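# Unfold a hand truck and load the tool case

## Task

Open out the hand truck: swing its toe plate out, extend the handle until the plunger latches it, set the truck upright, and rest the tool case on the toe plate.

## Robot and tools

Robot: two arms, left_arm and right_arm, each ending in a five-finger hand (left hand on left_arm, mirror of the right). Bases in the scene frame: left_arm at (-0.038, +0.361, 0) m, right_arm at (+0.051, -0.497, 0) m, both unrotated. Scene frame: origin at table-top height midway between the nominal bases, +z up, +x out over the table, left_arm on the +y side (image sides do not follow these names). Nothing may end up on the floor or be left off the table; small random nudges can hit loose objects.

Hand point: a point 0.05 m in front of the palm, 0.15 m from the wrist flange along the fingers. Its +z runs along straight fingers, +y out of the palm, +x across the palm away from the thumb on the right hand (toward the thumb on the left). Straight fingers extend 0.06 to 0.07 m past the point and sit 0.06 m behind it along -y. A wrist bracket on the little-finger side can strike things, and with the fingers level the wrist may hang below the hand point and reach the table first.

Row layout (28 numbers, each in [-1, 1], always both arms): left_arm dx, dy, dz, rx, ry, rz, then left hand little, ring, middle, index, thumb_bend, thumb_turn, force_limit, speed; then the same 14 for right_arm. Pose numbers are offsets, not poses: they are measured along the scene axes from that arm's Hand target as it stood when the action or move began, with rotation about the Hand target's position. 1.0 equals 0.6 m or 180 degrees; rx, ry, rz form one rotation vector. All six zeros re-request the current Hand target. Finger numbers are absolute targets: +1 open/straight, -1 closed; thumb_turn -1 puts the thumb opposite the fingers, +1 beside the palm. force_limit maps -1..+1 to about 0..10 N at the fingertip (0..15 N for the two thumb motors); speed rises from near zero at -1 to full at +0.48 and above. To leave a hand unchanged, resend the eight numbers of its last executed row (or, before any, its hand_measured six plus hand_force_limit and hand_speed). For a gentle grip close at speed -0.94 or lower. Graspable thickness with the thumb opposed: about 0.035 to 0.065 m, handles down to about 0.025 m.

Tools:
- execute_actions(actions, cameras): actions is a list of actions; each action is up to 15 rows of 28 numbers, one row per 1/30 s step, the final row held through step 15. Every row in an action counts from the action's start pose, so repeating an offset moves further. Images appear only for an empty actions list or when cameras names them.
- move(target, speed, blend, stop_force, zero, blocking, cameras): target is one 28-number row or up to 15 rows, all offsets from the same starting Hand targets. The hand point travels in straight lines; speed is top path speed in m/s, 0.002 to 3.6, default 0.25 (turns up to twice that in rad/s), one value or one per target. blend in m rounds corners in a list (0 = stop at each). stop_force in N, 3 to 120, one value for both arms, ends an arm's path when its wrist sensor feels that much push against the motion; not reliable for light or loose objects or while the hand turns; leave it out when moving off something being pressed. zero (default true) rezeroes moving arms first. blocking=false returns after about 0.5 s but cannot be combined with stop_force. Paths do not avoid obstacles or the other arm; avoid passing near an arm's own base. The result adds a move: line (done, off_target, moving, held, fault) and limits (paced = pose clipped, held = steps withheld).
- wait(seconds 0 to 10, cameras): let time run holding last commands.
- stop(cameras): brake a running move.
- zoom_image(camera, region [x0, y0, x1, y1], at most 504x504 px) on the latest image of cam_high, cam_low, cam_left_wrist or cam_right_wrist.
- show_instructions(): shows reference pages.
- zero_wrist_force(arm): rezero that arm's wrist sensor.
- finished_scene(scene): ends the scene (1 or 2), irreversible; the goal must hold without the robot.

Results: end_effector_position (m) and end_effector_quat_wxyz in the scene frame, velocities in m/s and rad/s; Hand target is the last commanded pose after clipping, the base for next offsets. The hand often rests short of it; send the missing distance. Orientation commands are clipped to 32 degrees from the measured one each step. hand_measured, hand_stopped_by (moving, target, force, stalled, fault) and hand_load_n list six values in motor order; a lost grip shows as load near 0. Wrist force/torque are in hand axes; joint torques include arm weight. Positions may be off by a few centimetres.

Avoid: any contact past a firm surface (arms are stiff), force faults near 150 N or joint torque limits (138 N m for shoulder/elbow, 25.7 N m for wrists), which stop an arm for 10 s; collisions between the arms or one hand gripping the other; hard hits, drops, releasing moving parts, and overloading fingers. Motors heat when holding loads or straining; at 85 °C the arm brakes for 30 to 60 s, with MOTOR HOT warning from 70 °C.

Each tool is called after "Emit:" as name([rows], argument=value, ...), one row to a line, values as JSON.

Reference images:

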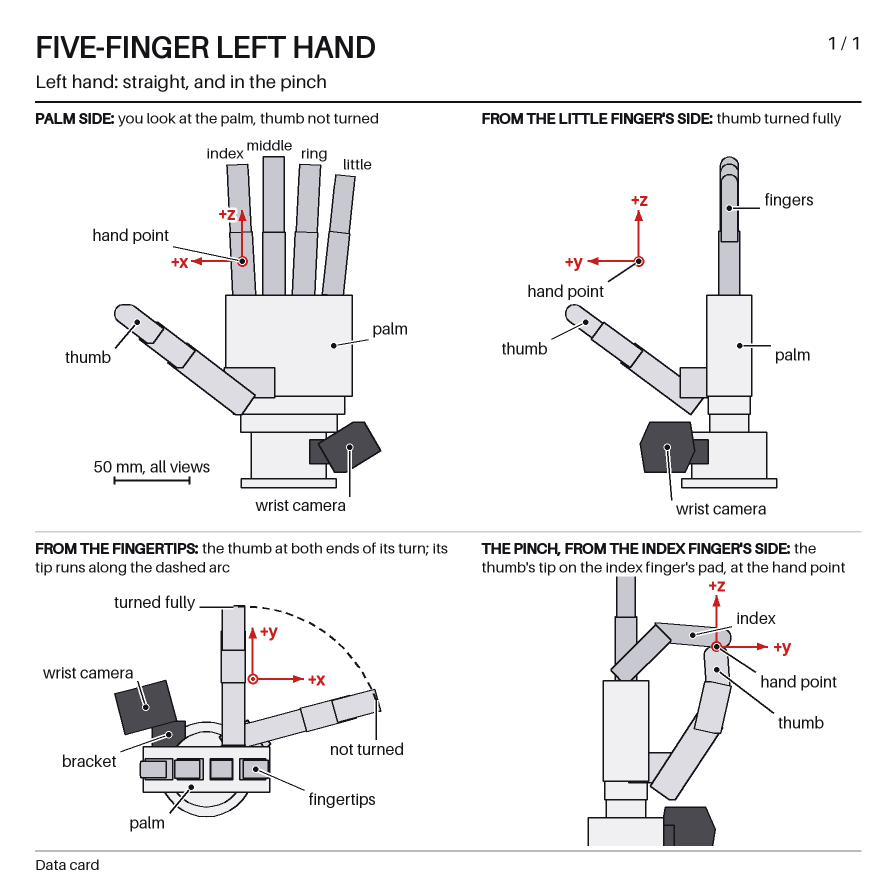

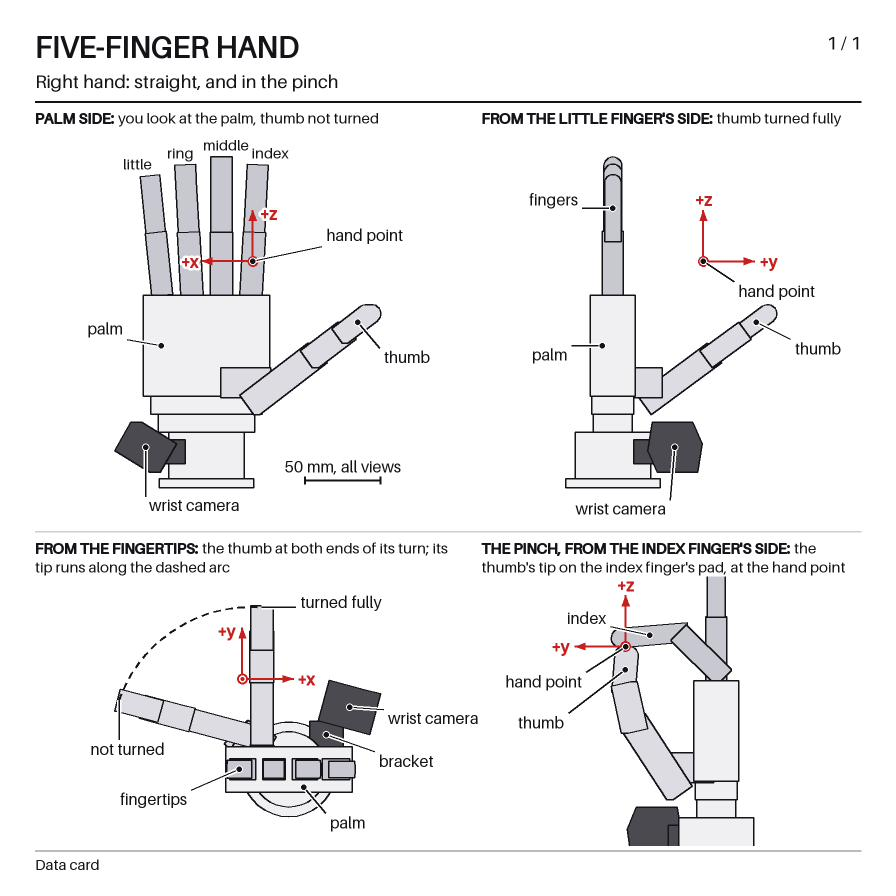

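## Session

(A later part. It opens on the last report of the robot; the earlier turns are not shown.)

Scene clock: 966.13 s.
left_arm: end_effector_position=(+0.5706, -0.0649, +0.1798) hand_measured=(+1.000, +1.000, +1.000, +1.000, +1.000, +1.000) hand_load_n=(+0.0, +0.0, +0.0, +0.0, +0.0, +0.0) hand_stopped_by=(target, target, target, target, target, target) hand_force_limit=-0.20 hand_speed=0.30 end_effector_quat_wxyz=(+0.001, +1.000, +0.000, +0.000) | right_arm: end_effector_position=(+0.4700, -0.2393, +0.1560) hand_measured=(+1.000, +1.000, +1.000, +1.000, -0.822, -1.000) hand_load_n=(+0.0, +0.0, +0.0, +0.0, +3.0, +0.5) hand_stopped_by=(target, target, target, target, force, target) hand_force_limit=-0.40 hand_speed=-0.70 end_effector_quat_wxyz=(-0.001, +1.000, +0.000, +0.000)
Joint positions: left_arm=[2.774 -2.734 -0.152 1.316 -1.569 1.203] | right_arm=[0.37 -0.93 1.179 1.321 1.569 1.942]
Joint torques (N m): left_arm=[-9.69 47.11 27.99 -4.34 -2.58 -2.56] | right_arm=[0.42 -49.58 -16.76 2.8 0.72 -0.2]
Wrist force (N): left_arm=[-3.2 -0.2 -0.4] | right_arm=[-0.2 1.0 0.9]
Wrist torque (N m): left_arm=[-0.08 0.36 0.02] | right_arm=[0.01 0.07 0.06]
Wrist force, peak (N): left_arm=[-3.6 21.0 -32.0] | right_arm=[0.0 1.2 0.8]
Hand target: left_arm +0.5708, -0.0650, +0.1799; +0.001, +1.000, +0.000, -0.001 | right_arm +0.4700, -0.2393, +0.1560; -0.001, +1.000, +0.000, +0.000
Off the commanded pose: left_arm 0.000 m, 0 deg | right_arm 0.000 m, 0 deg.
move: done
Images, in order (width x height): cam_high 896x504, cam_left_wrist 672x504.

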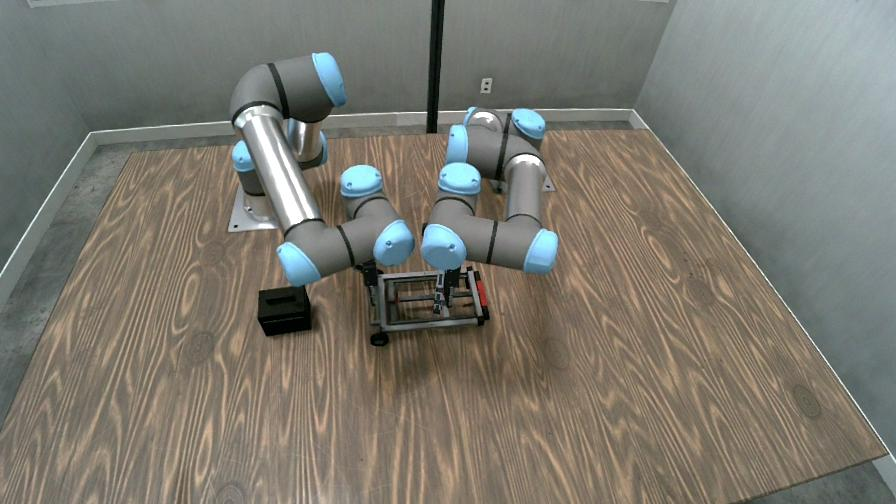

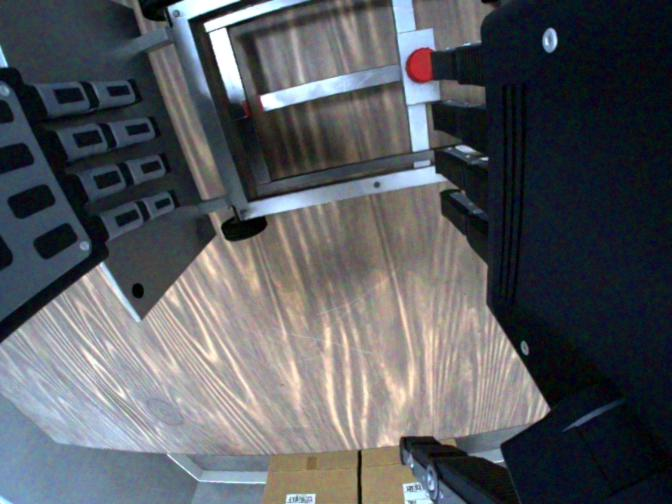

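Emit:
move(target=[0,0.22,0.0,0,0,0,1,1,1,1,1,1,-0.2,0.3,0,0,0,0,0,0,1,1,1,1,-1,-1,-0.4,-0.7], speed=0.2, cameras=["cam_left_wrist"])

Emit:
zoom_image(camera="cam_left_wrist", region=[200, 40, 400, 240])

Scene clock: 1029.17 s.
left_arm: end_effector_position=(+0.5708, +0.0669, +0.1799) hand_measured=(+1.000, +1.000, +1.000, +1.000, +1.000, +1.000) hand_load_n=(+0.0, +0.0, +0.0, +0.0, +0.0, +0.0) hand_stopped_by=(target, target, target, target, target, target) hand_force_limit=-0.20 hand_speed=0.30 end_effector_quat_wxyz=(+0.000, +1.000, +0.000, -0.001) | right_arm: end_effector_position=(+0.4700, -0.2393, +0.1560) hand_measured=(+1.000, +1.000, +1.000, +1.000, -0.822, -1.000) hand_load_n=(+0.0, +0.0, +0.0, +0.0, +3.0, +0.5) hand_stopped_by=(target, target, target, target, force, target) hand_force_limit=-0.40 hand_speed=-0.70 end_effector_quat_wxyz=(-0.001, +1.000, +0.000, +0.000)
Joint positions: left_arm=[2.973 -2.412 -0.769 1.61 -1.57 1.403] | right_arm=[0.37 -0.93 1.179 1.321 1.569 1.942]
Joint torques (N m): left_arm=[9.71 56.4 4.72 -0.78 2.35 2.6] | right_arm=[-0.64 -48.82 -17.32 3.37 0.82 -0.05]
Wrist force (N): left_arm=[-3.4 -0.2 0.0] | right_arm=[0.0 0.9 0.7]
Wrist torque (N m): left_arm=[-0.10 0.40 -0.12] | right_arm=[0.01 0.05 0.07]
Wrist force, peak (N): left_arm=[-3.5 1.1 0.0] | right_arm=[0.1 1.2 0.8]
Hand target: left_arm +0.5708, +0.0670, +0.1799; +0.001, +1.000, +0.000, -0.001 | right_arm +0.4700, -0.2393, +0.1560; -0.001, +1.000, +0.000, +0.000
Off the commanded pose: left_arm 0.000 m, 0 deg | right_arm 0.000 m, 0 deg.
move: done
Images, in order (width x height): cam_left_wrist 672x504.

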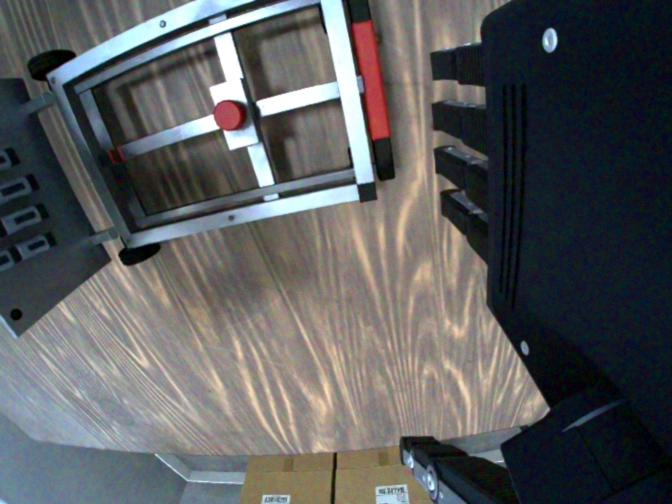

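Scaled by 2.520 from the camera's 672x504 image, which has a finer 960x720 frame.

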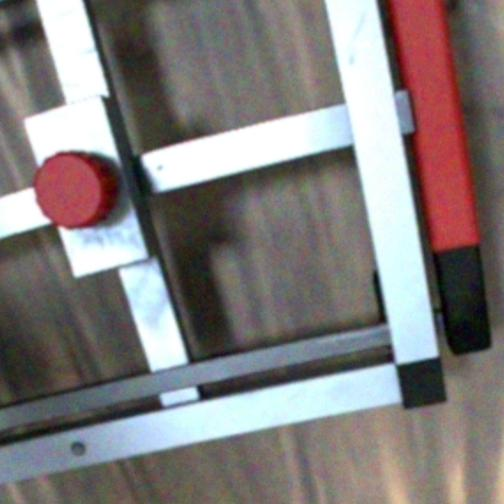

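Emit:
move([
  [-0.06,0.115,0,0,0,0,0.4,0.4,0.4,0.4,1,-1,-0.2,0.2,0,0,0,0,0,0,1,1,1,1,-1,-1,-0.4,-0.7],
  [-0.06,0.115,-0.201,0,0,0,0.4,0.4,0.4,0.4,1,-1,-0.2,0.2,0,0,0,0,0,0,1,1,1,1,-1,-1,-0.4,-0.7],
], speed=0.15)

Emit:
move(target=[0,-0.067,0,0,0,0,0.4,0.4,0.4,0.4,1,-1,-0.2,0.2,0,0,0,0,0,0,1,1,1,1,-1,-1,-0.4,-0.7], speed=0.04, stop_force=4)

Emit:
execute_actions([
  [[0,0,0,0,0,0,0.4,0.4,0.4,0.4,-0.1,-1,-0.6,-0.3,0,0,0,0,0,0,1,1,1,1,-1,-1,-0.4,-0.7]],
])

Emit:
zero_wrist_force(arm="left_arm")

Emit:
move(target=[0,0,-0.015,0,0,0,0.4,0.4,0.4,0.4,-0.1,-1,-0.6,-0.3,0,0,0,0,0,0,1,1,1,1,-1,-1,-0.4,-0.7], speed=0.01, stop_force=3, cameras=["cam_left_wrist","cam_low"])

Emit:
zoom_image(camera="cam_low", region=[400, 180, 480, 260])

Scene clock: 1055.50 s.
left_arm: end_effector_position=(+0.5348, +0.1360, +0.0595) hand_measured=(+0.400, +0.400, +0.400, +0.400, +1.000, -1.000) hand_load_n=(+0.0, +0.0, +0.0, +0.0, +0.0, +0.0) hand_stopped_by=(target, target, target, target, target, target) hand_force_limit=-0.20 hand_speed=0.20 end_effector_quat_wxyz=(+0.001, +1.000, +0.000, -0.001) | right_arm: end_effector_position=(+0.4700, -0.2393, +0.1560) hand_measured=(+1.000, +1.000, +1.000, +1.000, -0.822, -1.000) hand_load_n=(+0.0, +0.0, +0.0, +0.0, +3.0, +1.0) hand_stopped_by=(target, target, target, target, force, target) hand_force_limit=-0.40 hand_speed=-0.70 end_effector_quat_wxyz=(-0.001, +1.000, +0.000, +0.000)
Joint positions: left_arm=[3.085 -2.33 -1.234 1.993 -1.57 1.514] | right_arm=[0.37 -0.93 1.179 1.321 1.569 1.942]
Joint torques (N m): left_arm=[-6.76 35.13 3.72 -0.54 2.41 -2.51] | right_arm=[-0.12 -49.22 -17.37 3.67 0.84 0.11]
Wrist force (N): left_arm=[-2.9 -0.5 -0.1] | right_arm=[0.1 1.0 0.7]
Wrist torque (N m): left_arm=[-0.12 0.35 -0.09] | right_arm=[0.02 0.04 0.08]
Wrist force, peak (N): left_arm=[-3.3 -1.8 -0.5] | right_arm=[-0.2 1.3 0.8]
Hand target: left_arm +0.5348, +0.1360, +0.0593; +0.001, +1.000, +0.000, -0.001 | right_arm +0.4700, -0.2393, +0.1560; -0.001, +1.000, +0.000, +0.000
Off the commanded pose: left_arm 0.000 m, 0 deg | right_arm 0.000 m, 0 deg.
move: done

Scene clock: 1057.57 s.
left_arm: end_effector_position=(+0.5348, +0.0958, +0.0593) hand_measured=(+0.400, +0.400, +0.400, +0.400, +1.000, -1.000) hand_load_n=(+0.0, +0.0, +0.0, +0.0, +0.0, +0.0) hand_stopped_by=(target, target, target, target, target, target) hand_force_limit=-0.20 hand_speed=0.20 end_effector_quat_wxyz=(+0.001, +1.000, +0.000, -0.001) | right_arm: end_effector_position=(+0.4700, -0.2393, +0.1560) hand_measured=(+1.000, +1.000, +1.000, +1.000, -0.822, -1.000) hand_load_n=(+0.0, +0.0, +0.0, +0.0, +3.0, +1.0) hand_stopped_by=(target, target, target, target, force, target) hand_force_limit=-0.40 hand_speed=-0.70 end_effector_quat_wxyz=(-0.001, +1.000, +0.000, +0.000)
Joint positions: left_arm=[3.013 -2.361 -1.178 1.968 -1.57 1.442] | right_arm=[0.37 -0.93 1.179 1.321 1.569 1.942]
Joint torques (N m): left_arm=[-9.42 36.87 26.99 -4.37 -2.42 -2.49] | right_arm=[-0.85 -48.94 -17.67 3.78 0.96 0.06]
Wrist force (N): left_arm=[-2.7 -0.4 -0.1] | right_arm=[0.2 0.9 0.5]
Wrist torque (N m): left_arm=[-0.14 0.30 0.08] | right_arm=[0.03 0.03 0.08]
Wrist force, peak (N): left_arm=[-3.2 -0.4 -0.2] | right_arm=[-0.3 1.2 0.6]
Hand target: left_arm +0.5348, +0.0958, +0.0593; +0.001, +1.000, +0.000, -0.001 | right_arm +0.4700, -0.2393, +0.1560; -0.001, +1.000, +0.000, +0.000
Off the commanded pose: left_arm 0.000 m, 0 deg | right_arm 0.000 m, 0 deg.
move: done

Scene clock: 1058.97 s.
left_arm: end_effector_position=(+0.5348, +0.0958, +0.0593) hand_measured=(+0.400, +0.400, +0.400, +0.400, -0.100, -1.000) hand_load_n=(+0.0, +0.0, +0.0, +0.0, +0.0, +0.0) hand_stopped_by=(target, target, target, target, target, target) hand_force_limit=-0.60 hand_speed=-0.30 end_effector_quat_wxyz=(+0.001, +1.000, +0.000, -0.001) | right_arm: end_effector_position=(+0.4700, -0.2393, +0.1560) hand_measured=(+1.000, +1.000, +1.000, +1.000, -0.822, -1.000) hand_load_n=(+0.0, +0.5, +0.0, +0.0, +3.0, +0.5) hand_stopped_by=(target, target, target, target, force, target) hand_force_limit=-0.40 hand_speed=-0.70 end_effector_quat_wxyz=(-0.001, +1.000, +0.000, +0.000)
Joint positions: left_arm=[3.013 -2.361 -1.178 1.968 -1.57 1.442] | right_arm=[0.37 -0.93 1.179 1.321 1.569 1.942]
Joint torques (N m): left_arm=[-9.8 36.99 25.31 -3.81 -2.32 -2.49] | right_arm=[-0.9 -49.25 -18.14 3.66 0.94 0.09]
Wrist force (N): left_arm=[-3.0 -0.3 0.2] | right_arm=[-0.1 0.9 0.6]
Wrist torque (N m): left_arm=[-0.14 0.37 0.06] | right_arm=[0.01 0.06 0.07]
Wrist force, peak (N): left_arm=[-3.1 -0.6 -0.1] | right_arm=[-0.1 1.1 0.9]
Hand target: left_arm +0.5348, +0.0958, +0.0593; +0.001, +1.000, +0.000, -0.001 | right_arm +0.4700, -0.2393, +0.1560; -0.001, +1.000, +0.000, +0.000
Off the commanded pose: left_arm 0.000 m, 0 deg | right_arm 0.000 m, 0 deg.

Wrist force sensor zeroed.

Scene clock: 1060.80 s.
left_arm: end_effector_position=(+0.5348, +0.0958, +0.0539) hand_measured=(+0.400, +0.400, +0.400, +0.400, -0.100, -1.000) hand_load_n=(+0.0, +0.0, -1.0, +0.0, +0.0, +0.0) hand_stopped_by=(target, target, target, target, target, target) hand_force_limit=-0.60 hand_speed=-0.30 end_effector_quat_wxyz=(+0.001, +1.000, +0.000, -0.001) | right_arm: end_effector_position=(+0.4700, -0.2393, +0.1560) hand_measured=(+1.000, +1.000, +1.000, +1.000, -0.822, -1.000) hand_load_n=(+0.0, +0.0, +0.0, +0.0, +3.0, +0.5) hand_stopped_by=(target, target, target, target, force, target) hand_force_limit=-0.40 hand_speed=-0.70 end_effector_quat_wxyz=(-0.001, +1.000, +0.000, +0.000)
Joint positions: left_arm=[3.013 -2.367 -1.183 1.978 -1.57 1.442] | right_arm=[0.37 -0.93 1.179 1.321 1.569 1.942]
Joint torques (N m): left_arm=[-8.29 55.01 26.36 -4.15 2.66 -2.34] | right_arm=[-1.3 -49.34 -17.68 3.67 1.03 0.08]
Wrist force (N, zeroed by zero_wrist_force on left_arm): left_arm=[0.3 -1.4 -3.2] | right_arm=[0.1 0.9 0.8]
Wrist torque (N m, zeroed by zero_wrist_force on left_arm): left_arm=[0.07 -0.11 0.05] | right_arm=[0.00 0.03 0.08]
Wrist force, peak (N, zeroed by zero_wrist_force on left_arm): left_arm=[0.3 -4.9 -8.6] | right_arm=[-0.3 1.3 0.8]
Hand target: left_arm +0.5348, +0.0958, +0.0540; +0.001, +1.000, +0.000, -0.001 (not the last commanded pose) | right_arm +0.4700, -0.2393, +0.1560; -0.001, +1.000, +0.000, +0.000
Off the commanded pose: left_arm 0.004 m, 0 deg | right_arm 0.000 m, 0 deg.
move: contact (left_arm)
Images, in order (width x height): cam_low 896x504, cam_left_wrist 672x504.

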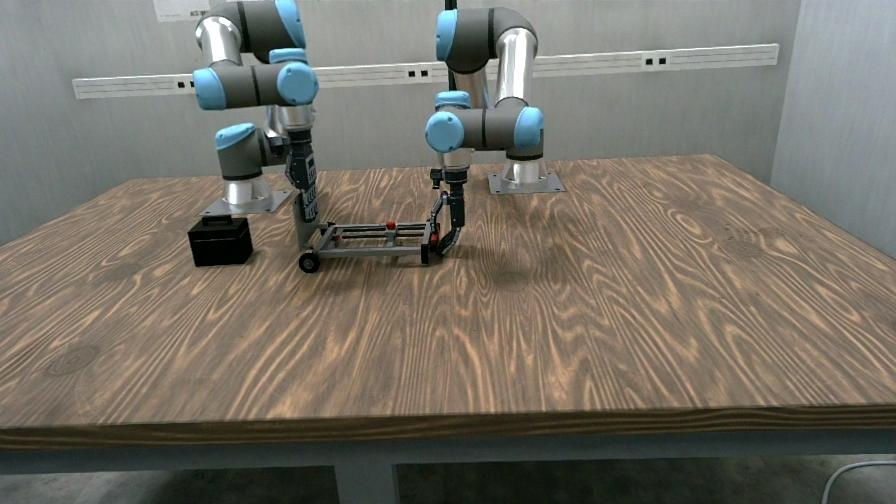

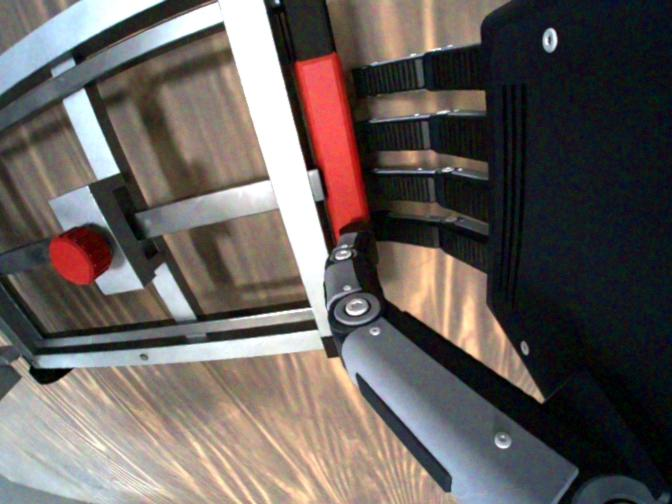

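Scaled by 6.300.

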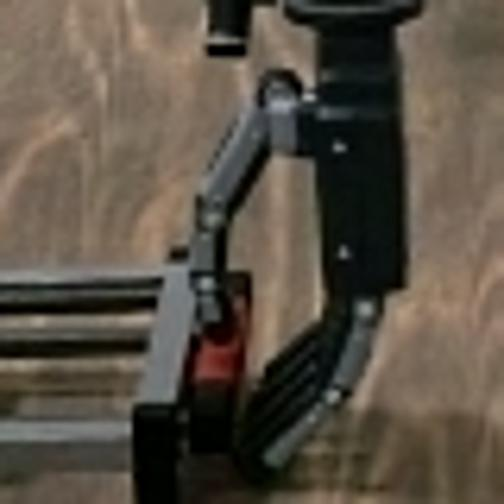

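Emit:
move(target=[0,0,0.002,0,0,0,0.15,0.15,0.15,0.15,-0.1,-1,-0.6,-0.3,0,0,0,0,0,0,1,1,1,1,-1,-1,-0.4,-0.7], speed=0.01)

Emit:
move(target=[0,0,-0.02,0,0,0,0.15,0.15,0.15,0.15,-0.1,-1,-0.6,-0.3,0,0,0,0,0,0,1,1,1,1,-1,-1,-0.4,-0.7], speed=0.01, stop_force=4, cameras=["cam_left_wrist","cam_low"])

Emit:
zoom_image(camera="cam_low", region=[400, 180, 480, 260])

Scene clock: 1069.13 s.
left_arm: end_effector_position=(+0.5348, +0.0958, +0.0551) hand_measured=(+0.214, +0.214, +0.158, +0.158, -0.100, -1.000) hand_load_n=(+0.0, +0.0, +3.5, +3.0, +0.0, +0.0) hand_stopped_by=(force, force, force, force, target, target) hand_force_limit=-0.60 hand_speed=-0.30 end_effector_quat_wxyz=(+0.001, +1.000, +0.000, -0.001) | right_arm: end_effector_position=(+0.4700, -0.2393, +0.1560) hand_measured=(+1.000, +1.000, +1.000, +1.000, -0.822, -1.000) hand_load_n=(+0.0, +0.0, +0.0, +0.0, +3.5, +1.0) hand_stopped_by=(target, target, target, target, force, target) hand_force_limit=-0.40 hand_speed=-0.70 end_effector_quat_wxyz=(-0.001, +1.000, +0.000, +0.000)
Joint positions: left_arm=[3.013 -2.366 -1.182 1.976 -1.57 1.442] | right_arm=[0.37 -0.93 1.179 1.321 1.569 1.942]
Joint torques (N m): left_arm=[-5.67 61.16 29.83 -4.84 0.29 -1.56] | right_arm=[-1.84 -48.86 -17.91 0.55 1.09 0.14]
Wrist force (N, zeroed by zero_wrist_force on left_arm): left_arm=[0.7 -0.9 8.2] | right_arm=[-0.3 3.8 -1.9]
Wrist torque (N m, zeroed by zero_wrist_force on left_arm): left_arm=[-0.11 -0.01 0.05] | right_arm=[0.19 0.06 0.07]
Wrist force, peak (N, zeroed by zero_wrist_force on left_arm): left_arm=[1.0 -10.3 8.1] | right_arm=[-0.2 3.9 -1.7]
Hand target: left_arm +0.5348, +0.0958, +0.0552; +0.001, +1.000, +0.000, -0.001 | right_arm +0.4700, -0.2393, +0.1560; -0.001, +1.000, +0.000, +0.000
Off the commanded pose: left_arm 0.000 m, 0 deg | right_arm 0.000 m, 0 deg.
move: done

Scene clock: 1070.70 s.
left_arm: end_effector_position=(+0.5348, +0.0958, +0.0517) hand_measured=(+0.214, +0.214, +0.158, +0.158, -0.100, -1.000) hand_load_n=(+0.0, +0.0, +2.0, +2.0, +0.0, +0.0) hand_stopped_by=(force, force, force, force, target, target) hand_force_limit=-0.60 hand_speed=-0.30 end_effector_quat_wxyz=(+0.001, +1.000, +0.000, -0.001) | right_arm: end_effector_position=(+0.4700, -0.2393, +0.1560) hand_measured=(+1.000, +1.000, +1.000, +1.000, -0.822, -1.000) hand_load_n=(+0.0, +0.0, +0.0, +0.0, +2.5, +1.0) hand_stopped_by=(target, target, target, target, force, target) hand_force_limit=-0.40 hand_speed=-0.70 end_effector_quat_wxyz=(-0.001, +1.000, +0.000, +0.000)
Joint positions: left_arm=[3.013 -2.369 -1.185 1.983 -1.57 1.442] | right_arm=[0.37 -0.93 1.179 1.321 1.569 1.942]
Joint torques (N m): left_arm=[-4.25 58.79 28.62 -4.7 -0.9 -1.43] | right_arm=[-1.38 -48.88 -18.25 2.89 1 0.22]
Wrist force (N, zeroed by zero_wrist_force on left_arm): left_arm=[0.5 -3.3 3.9] | right_arm=[-0.2 -0.8 -1.0]
Wrist torque (N m, zeroed by zero_wrist_force on left_arm): left_arm=[-0.10 -0.02 0.07] | right_arm=[0.08 0.06 0.07]
Wrist force, peak (N, zeroed by zero_wrist_force on left_arm): left_arm=[0.4 -0.7 8.4] | right_arm=[-0.3 3.8 -2.0]
Hand target: left_arm +0.5348, +0.0958, +0.0517; +0.001, +1.000, +0.000, -0.001 (not the last commanded pose) | right_arm +0.4700, -0.2393, +0.1560; -0.001, +1.000, +0.000, +0.000
Off the commanded pose: left_arm 0.009 m, 0 deg | right_arm 0.000 m, 0 deg.
move: contact (left_arm)
Images, in order (width x height): cam_low 896x504, cam_left_wrist 672x504.

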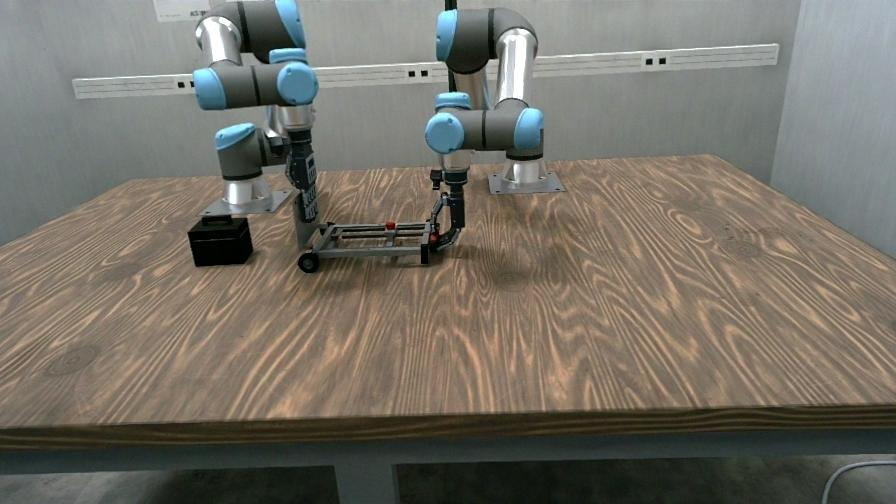

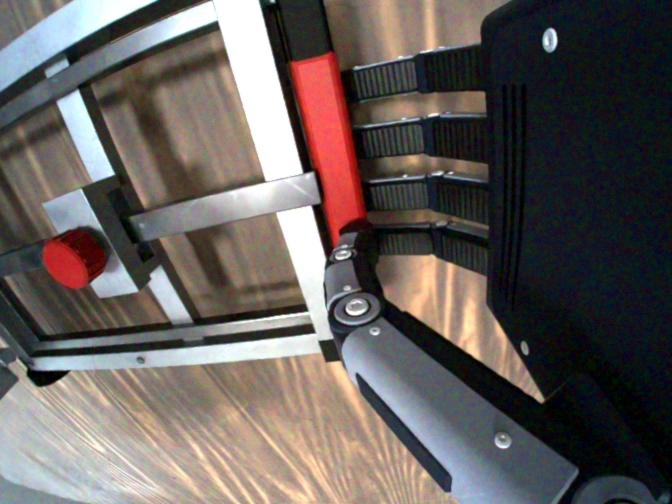

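Scaled by 6.300.

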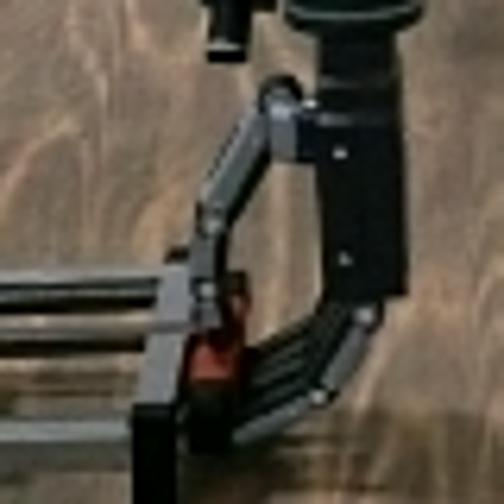

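Emit:
move(target=[0,0,-0.0025,0,0,0,0.15,0.15,0.15,0.15,-0.1,-1,-0.6,-0.3,0,0,0,0,0,0,1,1,1,1,-1,-1,-0.4,-0.7], speed=0.01)

Emit:
execute_actions([
  [[0,0,0,0,0,0,-0.3,-0.3,-0.3,-0.3,-0.1,-1,0.1,-0.8,0,0,0,0,0,0,1,1,1,1,-1,-1,-0.4,-0.7]],
])

Scene clock: 1080.87 s.
left_arm: end_effector_position=(+0.5348, +0.0958, +0.0503) hand_measured=(+0.214, +0.214, +0.158, +0.158, -0.100, -1.000) hand_load_n=(+0.0, +0.0, +0.0, +0.0, +0.0, +0.0) hand_stopped_by=(force, force, force, force, target, target) hand_force_limit=-0.60 hand_speed=-0.30 end_effector_quat_wxyz=(+0.001, +1.000, +0.000, -0.001) | right_arm: end_effector_position=(+0.4700, -0.2393, +0.1560) hand_measured=(+1.000, +1.000, +1.000, +1.000, -0.822, -1.000) hand_load_n=(+0.0, +0.0, +0.0, +0.0, +2.5, +1.0) hand_stopped_by=(target, target, target, target, force, target) hand_force_limit=-0.40 hand_speed=-0.70 end_effector_quat_wxyz=(-0.001, +1.000, +0.000, +0.000)
Joint positions: left_arm=[3.013 -2.37 -1.187 1.985 -1.57 1.442] | right_arm=[0.37 -0.93 1.179 1.321 1.569 1.942]
Joint torques (N m): left_arm=[-3.83 36.5 4.94 -0.29 0.66 -1.3] | right_arm=[-2.07 -48.86 -18.21 3.57 0.98 0.29]
Wrist force (N, zeroed by zero_wrist_force on left_arm): left_arm=[0.2 0.0 -0.4] | right_arm=[-0.2 -0.7 -1.2]
Wrist torque (N m, zeroed by zero_wrist_force on left_arm): left_arm=[0.03 -0.06 0.01] | right_arm=[0.10 0.07 0.07]
Wrist force, peak (N, zeroed by zero_wrist_force on left_arm): left_arm=[0.4 -3.5 4.3] | right_arm=[-0.3 -1.0 -1.2]
Hand target: left_arm +0.5348, +0.0958, +0.0502; +0.001, +1.000, +0.000, -0.001 | right_arm +0.4700, -0.2393, +0.1560; -0.001, +1.000, +0.000, +0.000
Off the commanded pose: left_arm 0.000 m, 0 deg | right_arm 0.000 m, 0 deg.
move: done

Scene clock: 1081.57 s.
left_arm: end_effector_position=(+0.5348, +0.0958, +0.0502) hand_measured=(+0.068, +0.070, +0.070, +0.068, -0.100, -1.000) hand_load_n=(+6.5, +6.5, +3.5, +4.0, +2.0, +0.5) hand_stopped_by=(force, force, force, force, target, target) hand_force_limit=0.10 hand_speed=-0.80 end_effector_quat_wxyz=(+0.001, +1.000, +0.000, -0.001) | right_arm: end_effector_position=(+0.4700, -0.2393, +0.1560) hand_measured=(+1.000, +1.000, +1.000, +1.000, -0.822, -1.000) hand_load_n=(+0.0, +0.0, +0.0, +0.0, +2.5, +0.5) hand_stopped_by=(target, target, target, target, force, target) hand_force_limit=-0.40 hand_speed=-0.70 end_effector_quat_wxyz=(-0.001, +1.000, +0.000, +0.000)
Joint positions: left_arm=[3.013 -2.371 -1.187 1.986 -1.57 1.442] | right_arm=[0.37 -0.93 1.179 1.321 1.569 1.942]
Joint torques (N m): left_arm=[-4.18 49.32 11.63 -1.8 0.95 -1.25] | right_arm=[-1.82 -49.01 -17.71 1.05 1.04 0.23]
Wrist force (N, zeroed by zero_wrist_force on left_arm): left_arm=[0.1 -9.2 6.6] | right_arm=[-0.2 3.0 -3.1]
Wrist torque (N m, zeroed by zero_wrist_force on left_arm): left_arm=[-0.28 0.45 0.42] | right_arm=[0.23 0.10 0.08]
Wrist force, peak (N, zeroed by zero_wrist_force on left_arm): left_arm=[0.1 -11.4 7.1] | right_arm=[-0.5 3.9 -3.3]
Hand target: left_arm +0.5348, +0.0958, +0.0502; +0.001, +1.000, +0.000, -0.001 | right_arm +0.4700, -0.2393, +0.1560; -0.001, +1.000, +0.000, +0.000
Off the commanded pose: left_arm 0.000 m, 0 deg | right_arm 0.000 m, 0 deg.

Emit:
move(target=[0,0.004,-0.003,0,0,0,-0.3,-0.3,-0.3,-0.3,-0.1,-1,0.1,-0.8,0,0,0,0,0,0,1,1,1,1,-1,-1,-0.4,-0.7], speed=0.01)

Emit:
move(target=[0,0.005,0,0,0,0,-0.3,-0.3,-0.3,-0.3,-0.1,-1,0.1,-0.8,0,0,0,0,0,0,1,1,1,1,-1,-1,-0.4,-0.7], speed=0.01)

Emit:
move(target=[0,0.005,0,0,0,0,-0.3,-0.3,-0.3,-0.3,-0.1,-1,0.1,-0.8,0,0,0,0,0,0,1,1,1,1,-1,-1,-0.4,-0.7], speed=0.01, cameras=["cam_left_wrist","cam_low"])

Emit:
zoom_image(camera="cam_low", region=[400, 180, 480, 260])

Scene clock: 1089.77 s.
left_arm: end_effector_position=(+0.5348, +0.0980, +0.0485) hand_measured=(+0.068, +0.070, +0.068, +0.068, -0.098, -1.000) hand_load_n=(+4.5, +4.5, +2.0, +2.5, +6.0, +0.5) hand_stopped_by=(force, force, force, force, target, target) hand_force_limit=0.10 hand_speed=-0.80 end_effector_quat_wxyz=(+0.001, +1.000, +0.000, -0.001) | right_arm: end_effector_position=(+0.4700, -0.2393, +0.1560) hand_measured=(+1.000, +1.000, +1.000, +1.000, -0.822, -1.000) hand_load_n=(+0.0, +0.0, +0.0, +0.0, +2.5, +0.5) hand_stopped_by=(target, target, target, target, force, target) hand_force_limit=-0.40 hand_speed=-0.70 end_effector_quat_wxyz=(-0.001, +1.000, +0.000, +0.000)
Joint positions: left_arm=[3.017 -2.37 -1.192 1.99 -1.57 1.446] | right_arm=[0.37 -0.93 1.179 1.321 1.569 1.942]
Joint torques (N m): left_arm=[12.69 59.51 8.68 -1.99 1.25 2.93] | right_arm=[-2.43 -48.59 -18.18 1.02 0.98 0.29]
Wrist force (N, zeroed by zero_wrist_force on left_arm): left_arm=[0.5 5.1 5.9] | right_arm=[0.0 -0.5 -2.8]
Wrist torque (N m, zeroed by zero_wrist_force on left_arm): left_arm=[0.03 0.42 -0.21] | right_arm=[0.18 0.08 0.09]
Wrist force, peak (N, zeroed by zero_wrist_force on left_arm): left_arm=[0.0 -9.7 7.1] | right_arm=[0.0 3.2 -3.7]
Hand target: left_arm +0.5348, +0.0982, +0.0484; +0.001, +1.000, +0.000, -0.001 | right_arm +0.4700, -0.2393, +0.1560; -0.001, +1.000, +0.000, +0.000
Off the commanded pose: left_arm 0.000 m, 0 deg | right_arm 0.000 m, 0 deg.
move: done

Scene clock: 1090.47 s.
left_arm: end_effector_position=(+0.5348, +0.1010, +0.0484) hand_measured=(+0.068, +0.070, +0.068, +0.068, -0.100, -1.000) hand_load_n=(+2.0, +3.0, +0.5, +0.5, +0.0, +0.0) hand_stopped_by=(force, force, force, force, target, target) hand_force_limit=0.10 hand_speed=-0.80 end_effector_quat_wxyz=(+0.001, +1.000, +0.000, -0.001) | right_arm: end_effector_position=(+0.4700, -0.2393, +0.1560) hand_measured=(+1.000, +1.000, +1.000, +1.000, -0.822, -1.000) hand_load_n=(+0.0, +0.0, +0.0, +0.0, +2.5, +0.5) hand_stopped_by=(target, target, target, target, force, target) hand_force_limit=-0.40 hand_speed=-0.70 end_effector_quat_wxyz=(-0.001, +1.000, +0.000, +0.000)
Joint positions: left_arm=[3.022 -2.368 -1.196 1.993 -1.57 1.451] | right_arm=[0.37 -0.93 1.179 1.321 1.569 1.942]
Joint torques (N m): left_arm=[11.79 58.71 6.57 -1.09 -0.65 2.59] | right_arm=[-2.6 -48.52 -18.25 1.96 0.97 0.33]
Wrist force (N, zeroed by zero_wrist_force on left_arm): left_arm=[0.2 -0.9 5.4] | right_arm=[-0.1 -0.5 -1.8]
Wrist torque (N m, zeroed by zero_wrist_force on left_arm): left_arm=[-0.13 0.25 -0.13] | right_arm=[0.15 0.05 0.08]
Wrist force, peak (N, zeroed by zero_wrist_force on left_arm): left_arm=[0.5 5.6 6.1] | right_arm=[-0.3 -0.5 -2.8]
Hand target: left_arm +0.5348, +0.1012, +0.0484; +0.001, +1.000, +0.000, -0.001 | right_arm +0.4700, -0.2393, +0.1560; -0.001, +1.000, +0.000, +0.000
Off the commanded pose: left_arm 0.000 m, 0 deg | right_arm 0.000 m, 0 deg.
move: done

Scene clock: 1091.17 s.
left_arm: end_effector_position=(+0.5348, +0.1040, +0.0484) hand_measured=(+0.068, +0.070, +0.068, +0.068, -0.100, -1.000) hand_load_n=(+0.0, +3.5, +1.0, +1.0, +0.0, +0.0) hand_stopped_by=(force, force, force, force, target, target) hand_force_limit=0.10 hand_speed=-0.80 end_effector_quat_wxyz=(+0.001, +1.000, +0.000, -0.001) | right_arm: end_effector_position=(+0.4700, -0.2393, +0.1560) hand_measured=(+1.000, +1.000, +1.000, +1.000, -0.822, -1.000) hand_load_n=(+0.5, +0.0, +0.0, +0.5, +2.5, +0.5) hand_stopped_by=(target, target, target, target, force, target) hand_force_limit=-0.40 hand_speed=-0.70 end_effector_quat_wxyz=(-0.001, +1.000, +0.000, +0.000)
Joint positions: left_arm=[3.027 -2.366 -1.201 1.995 -1.57 1.457] | right_arm=[0.37 -0.93 1.179 1.321 1.569 1.942]
Joint torques (N m): left_arm=[11.35 58.88 4.37 -1.1 -2.1 2.78] | right_arm=[-2.5 -48.95 -17.87 2.93 1 0.33]
Wrist force (N, zeroed by zero_wrist_force on left_arm): left_arm=[0.1 -0.6 4.8] | right_arm=[0.0 -0.7 -0.8]
Wrist torque (N m, zeroed by zero_wrist_force on left_arm): left_arm=[-0.08 0.14 -0.15] | right_arm=[0.08 0.04 0.09]
Wrist force, peak (N, zeroed by zero_wrist_force on left_arm): left_arm=[0.6 -0.7 5.4] | right_arm=[-0.5 -0.8 -1.9]
Hand target: left_arm +0.5348, +0.1042, +0.0484; +0.001, +1.000, +0.000, -0.001 | right_arm +0.4700, -0.2393, +0.1560; -0.001, +1.000, +0.000, +0.000
Off the commanded pose: left_arm 0.000 m, 0 deg | right_arm 0.000 m, 0 deg.
move: done
Images, in order (width x height): cam_low 896x504, cam_left_wrist 672x504.

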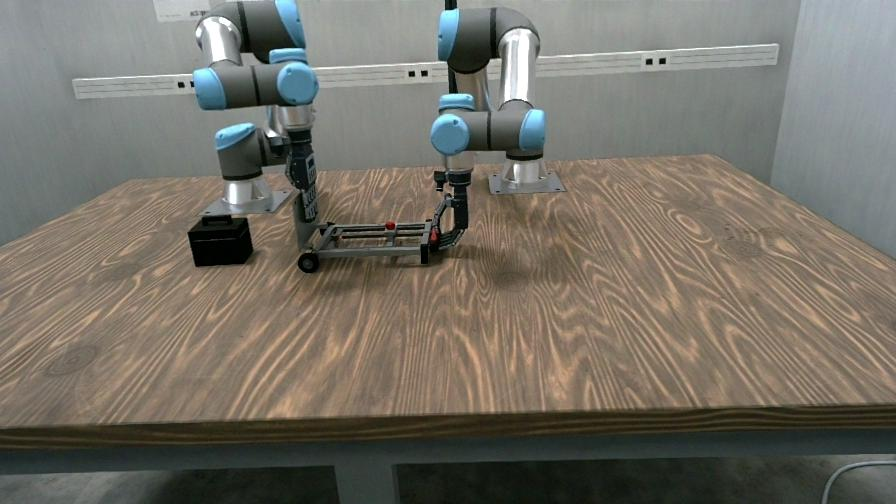

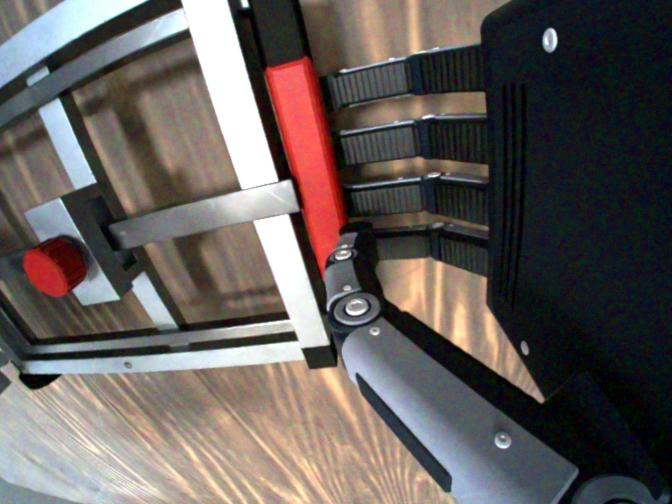

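Scaled by 6.300.

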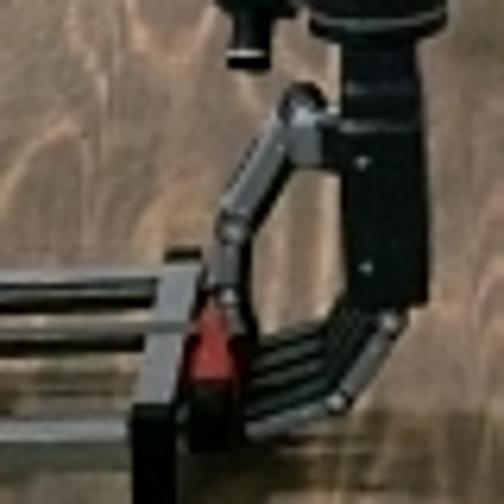

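Emit:
move([
  [0,0.04,0,0,0,0,0.3,0.3,0.3,0.3,0.6,-1,0.1,0.2,0,0,0,0,0,0,1,1,1,1,1,-1,-0.4,0.2],
  [0,0.1,0.05,0,0,0,0.3,0.3,0.3,0.3,1,-1,0.1,0.2,0,0.02,0.05,0,0,0,1,1,1,1,1,-1,-0.4,0.2],
  [-0.1,0.0,0.3,0,0,0,1,1,1,1,1,1,0.1,0.2,0,0.02,0.2,0,0,0,1,1,1,1,1,-1,-0.4,0.2],
], speed=0.15, cameras=["cam_high","cam_left_wrist"])

Scene clock: 1129.80 s.
left_arm: end_effector_position=(+0.4748, +0.1042, +0.2284) hand_measured=(+1.000, +1.000, +1.000, +1.000, +1.000, +1.000) hand_load_n=(+0.0, +0.0, +0.0, +0.0, -0.5, +0.0) hand_stopped_by=(target, target, target, target, target, target) hand_force_limit=0.10 hand_speed=0.20 end_effector_quat_wxyz=(+0.001, +1.000, +0.000, -0.001) | right_arm: end_effector_position=(+0.4700, -0.2273, +0.2760) hand_measured=(+1.000, +1.000, +1.000, +1.000, +1.000, -1.000) hand_load_n=(+0.0, +0.0, +0.0, +0.0, +0.0, +0.0) hand_stopped_by=(target, target, target, target, target, target) hand_force_limit=-0.40 hand_speed=0.20 end_effector_quat_wxyz=(-0.001, +1.000, +0.000, +0.000)
Joint positions: left_arm=[3.014 -2.098 -1.174 1.701 -1.57 1.444] | right_arm=[0.391 -0.943 0.892 1.621 1.569 1.963]
Joint torques (N m): left_arm=[-9.7 49.24 28.13 -4.07 -0.93 -2.35] | right_arm=[7.55 -37.98 -27.19 3.69 1.37 1.42]
Wrist force (N, zeroed by zero_wrist_force on left_arm): left_arm=[0.1 -0.7 -1.3] | right_arm=[-0.3 0.6 0.1]
Wrist torque (N m, zeroed by zero_wrist_force on left_arm): left_arm=[-0.03 -0.06 0.01] | right_arm=[0.05 0.07 -0.02]
Wrist force, peak (N, zeroed by zero_wrist_force on left_arm): left_arm=[0.3 -0.6 4.6] | right_arm=[-0.3 -1.0 -1.2]
Hand target: left_arm +0.4748, +0.1042, +0.2284; +0.001, +1.000, +0.000, -0.001 | right_arm +0.4700, -0.2273, +0.2760; -0.001, +1.000, +0.000, +0.000
Off the commanded pose: left_arm 0.000 m, 0 deg | right_arm 0.000 m, 0 deg.
move: done
Images, in order (width x height): cam_high 896x504, cam_left_wrist 672x504.

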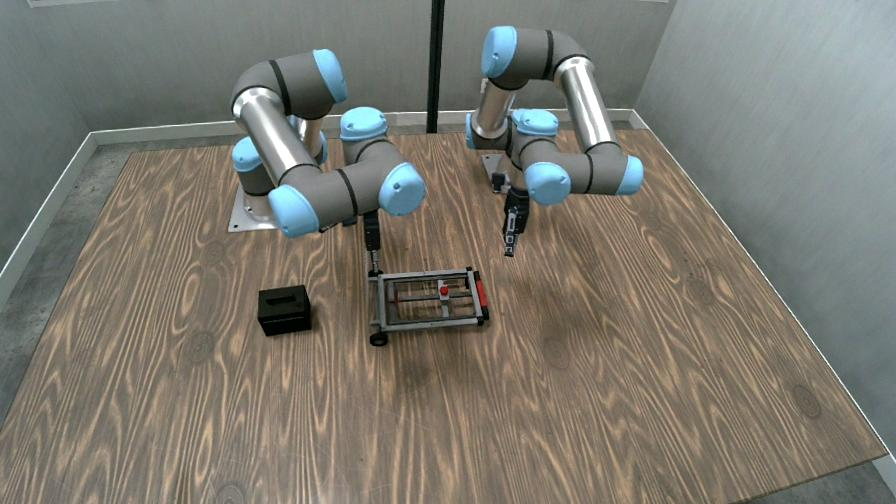

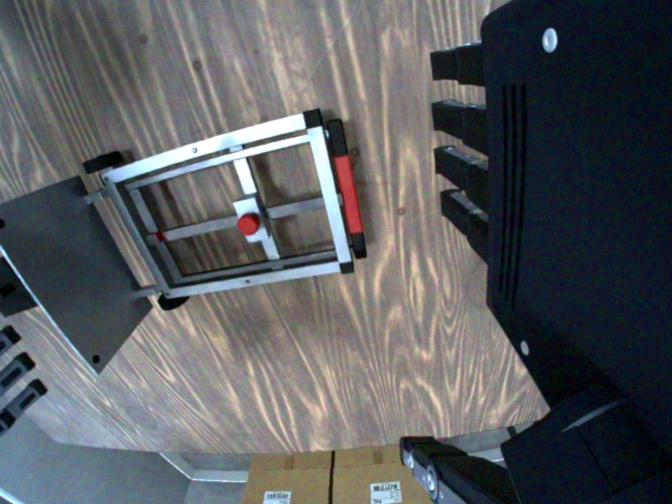

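Emit:
move([
  [0,0,0,0,0,0,1,1,1,1,1,1,0.1,0.2,0.05,-0.2,0.04,0,0,0,1,1,1,1,1,-1,-0.4,0.2],
  [0,0,0,0,0,0,1,1,1,1,1,1,0.1,0.2,0.05,-0.2,0.04,0,0,0.5,1,1,1,1,1,-1,-0.4,0.2],
], speed=0.5)

Emit:
move([
  [0.16,-0.397,-0.1,0,0,0,1,1,1,1,1,1,0.1,0.2,0,0,0,0,0,0.5,1,1,1,1,1,-1,-0.4,0.2],
], speed=0.5, cameras=["cam_high","cam_left_wrist","cam_right_wrist"])

Emit:
zoom_image(camera="cam_left_wrist", region=[240, 60, 500, 320])

Scene clock: 1141.40 s.
left_arm: end_effector_position=(+0.4748, +0.1042, +0.2284) hand_measured=(+1.000, +1.000, +1.000, +1.000, +1.000, +1.000) hand_load_n=(+0.0, +0.0, +0.0, +0.0, +0.0, +0.0) hand_stopped_by=(target, target, target, target, target, target) hand_force_limit=0.10 hand_speed=0.20 end_effector_quat_wxyz=(+0.001, +1.000, +0.000, -0.001) | right_arm: end_effector_position=(+0.5000, -0.3473, +0.3000) hand_measured=(+1.000, +1.000, +1.000, +1.000, +1.000, -1.000) hand_load_n=(+0.0, +0.0, +0.0, +0.0, +0.0, +0.0) hand_stopped_by=(target, target, target, target, target, target) hand_force_limit=-0.40 hand_speed=0.20 end_effector_quat_wxyz=(+0.000, +0.707, +0.707, -0.001)
Joint positions: left_arm=[3.014 -2.098 -1.174 1.701 -1.57 1.444] | right_arm=[0.119 -1.294 1.348 1.518 1.571 0.12]
Joint torques (N m): left_arm=[-9.14 48.4 23.26 -2.97 2.31 -2.43] | right_arm=[-8.61 -38.53 -10.66 0.99 -2.31 -1.43]
Wrist force (N, zeroed by zero_wrist_force on left_arm): left_arm=[-0.1 -0.4 -1.5] | right_arm=[-0.3 0.6 0.0]
Wrist torque (N m, zeroed by zero_wrist_force on left_arm): left_arm=[0.03 -0.05 0.00] | right_arm=[0.07 0.06 0.11]
Wrist force, peak (N, zeroed by zero_wrist_force on left_arm): left_arm=[-0.2 -0.6 -1.7] | right_arm=[0.2 1.9 -0.2]
Hand target: left_arm +0.4748, +0.1042, +0.2284; +0.001, +1.000, +0.000, -0.001 | right_arm +0.5000, -0.3473, +0.3000; +0.000, +0.707, +0.707, -0.001
Off the commanded pose: left_arm 0.000 m, 0 deg | right_arm 0.000 m, 0 deg.
move: done

Scene clock: 1143.87 s.
left_arm: end_effector_position=(+0.5696, -0.1331, +0.1679) hand_measured=(+1.000, +1.000, +1.000, +1.000, +1.000, +1.000) hand_load_n=(+0.0, +0.0, +0.0, +0.0, +0.0, +0.0) hand_stopped_by=(target, target, target, target, target, target) hand_force_limit=0.10 hand_speed=0.20 end_effector_quat_wxyz=(+0.042, +0.998, +0.008, +0.049) | right_arm: end_effector_position=(+0.5000, -0.3473, +0.3000) hand_measured=(+1.000, +1.000, +1.000, +1.000, +1.000, -1.000) hand_load_n=(+0.0, +0.0, +0.0, +0.0, +0.0, +0.0) hand_stopped_by=(target, target, target, target, target, target) hand_force_limit=-0.40 hand_speed=0.20 end_effector_quat_wxyz=(+0.000, +0.000, +1.000, -0.001)
Joint positions: left_arm=[2.692 -2.804 -0.035 1.393 -1.538 1.105] | right_arm=[-0.105 -1.298 1.353 1.516 1.572 -1.674]
Joint torques (N m): left_arm=[-10.05 47.41 27.57 -0.26 2.4 -2.5] | right_arm=[-8.69 -23.79 -27.15 3.63 -2.44 -1.44]
Wrist force (N, zeroed by zero_wrist_force on left_arm): left_arm=[0.3 -0.6 -1.0] | right_arm=[-0.2 1.0 -0.1]
Wrist torque (N m, zeroed by zero_wrist_force on left_arm): left_arm=[-0.04 -0.11 0.03] | right_arm=[0.13 0.05 0.13]
Wrist force, peak (N, zeroed by zero_wrist_force on left_arm): left_arm=[-0.2 -1.1 -1.7] | right_arm=[-0.2 1.0 -0.1]
Hand target: left_arm +0.5708, -0.1340, +0.1684; +0.001, +1.000, +0.000, -0.001 | right_arm +0.5000, -0.3473, +0.3000; +0.000, +0.000, +1.000, -0.001
Off the commanded pose: left_arm 0.002 m, 7 deg | right_arm 0.000 m, 0 deg.
elbow stopped short (left arm): the move would have taken joint 3 (elbow) straighter than the controller allows.
move: off_target (left_arm)
Images, in order (width x height): cam_high 896x504, cam_left_wrist 672x504, cam_right_wrist 672x504.

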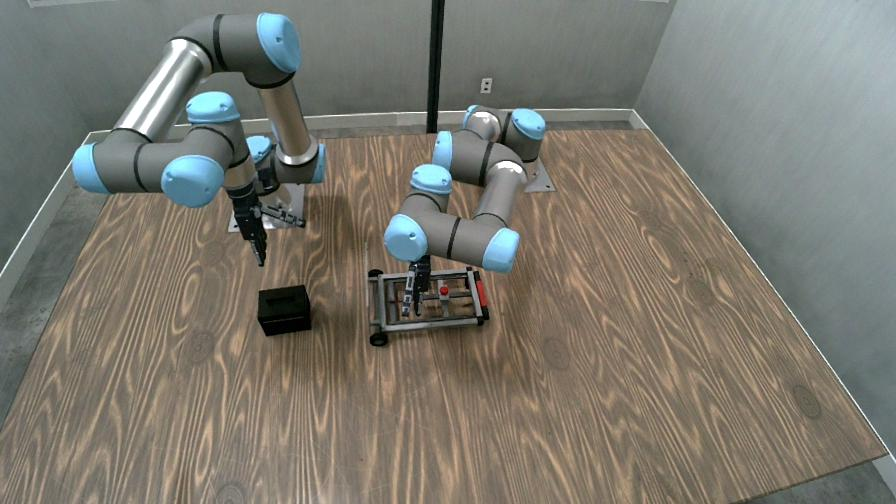

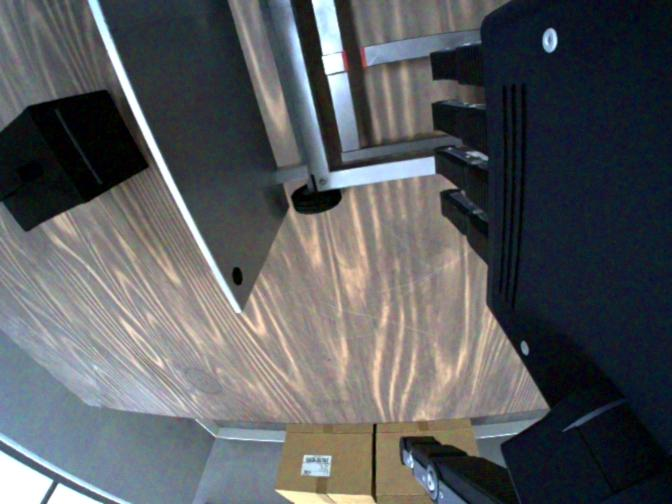

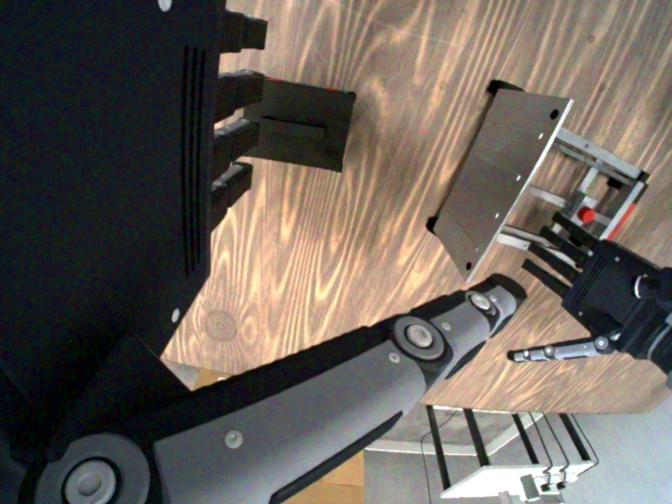

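Scaled by 1.938 from the camera's 672x504 image, which has a finer 960x720 frame.

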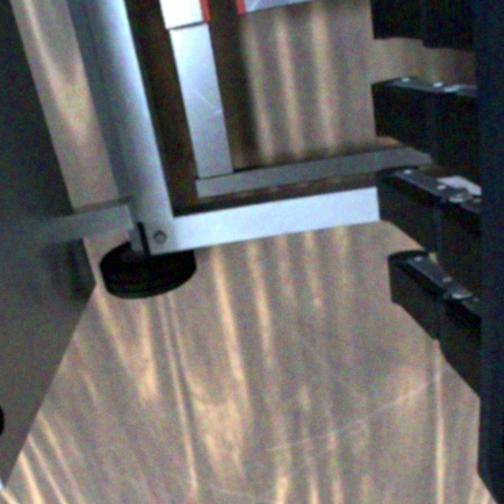

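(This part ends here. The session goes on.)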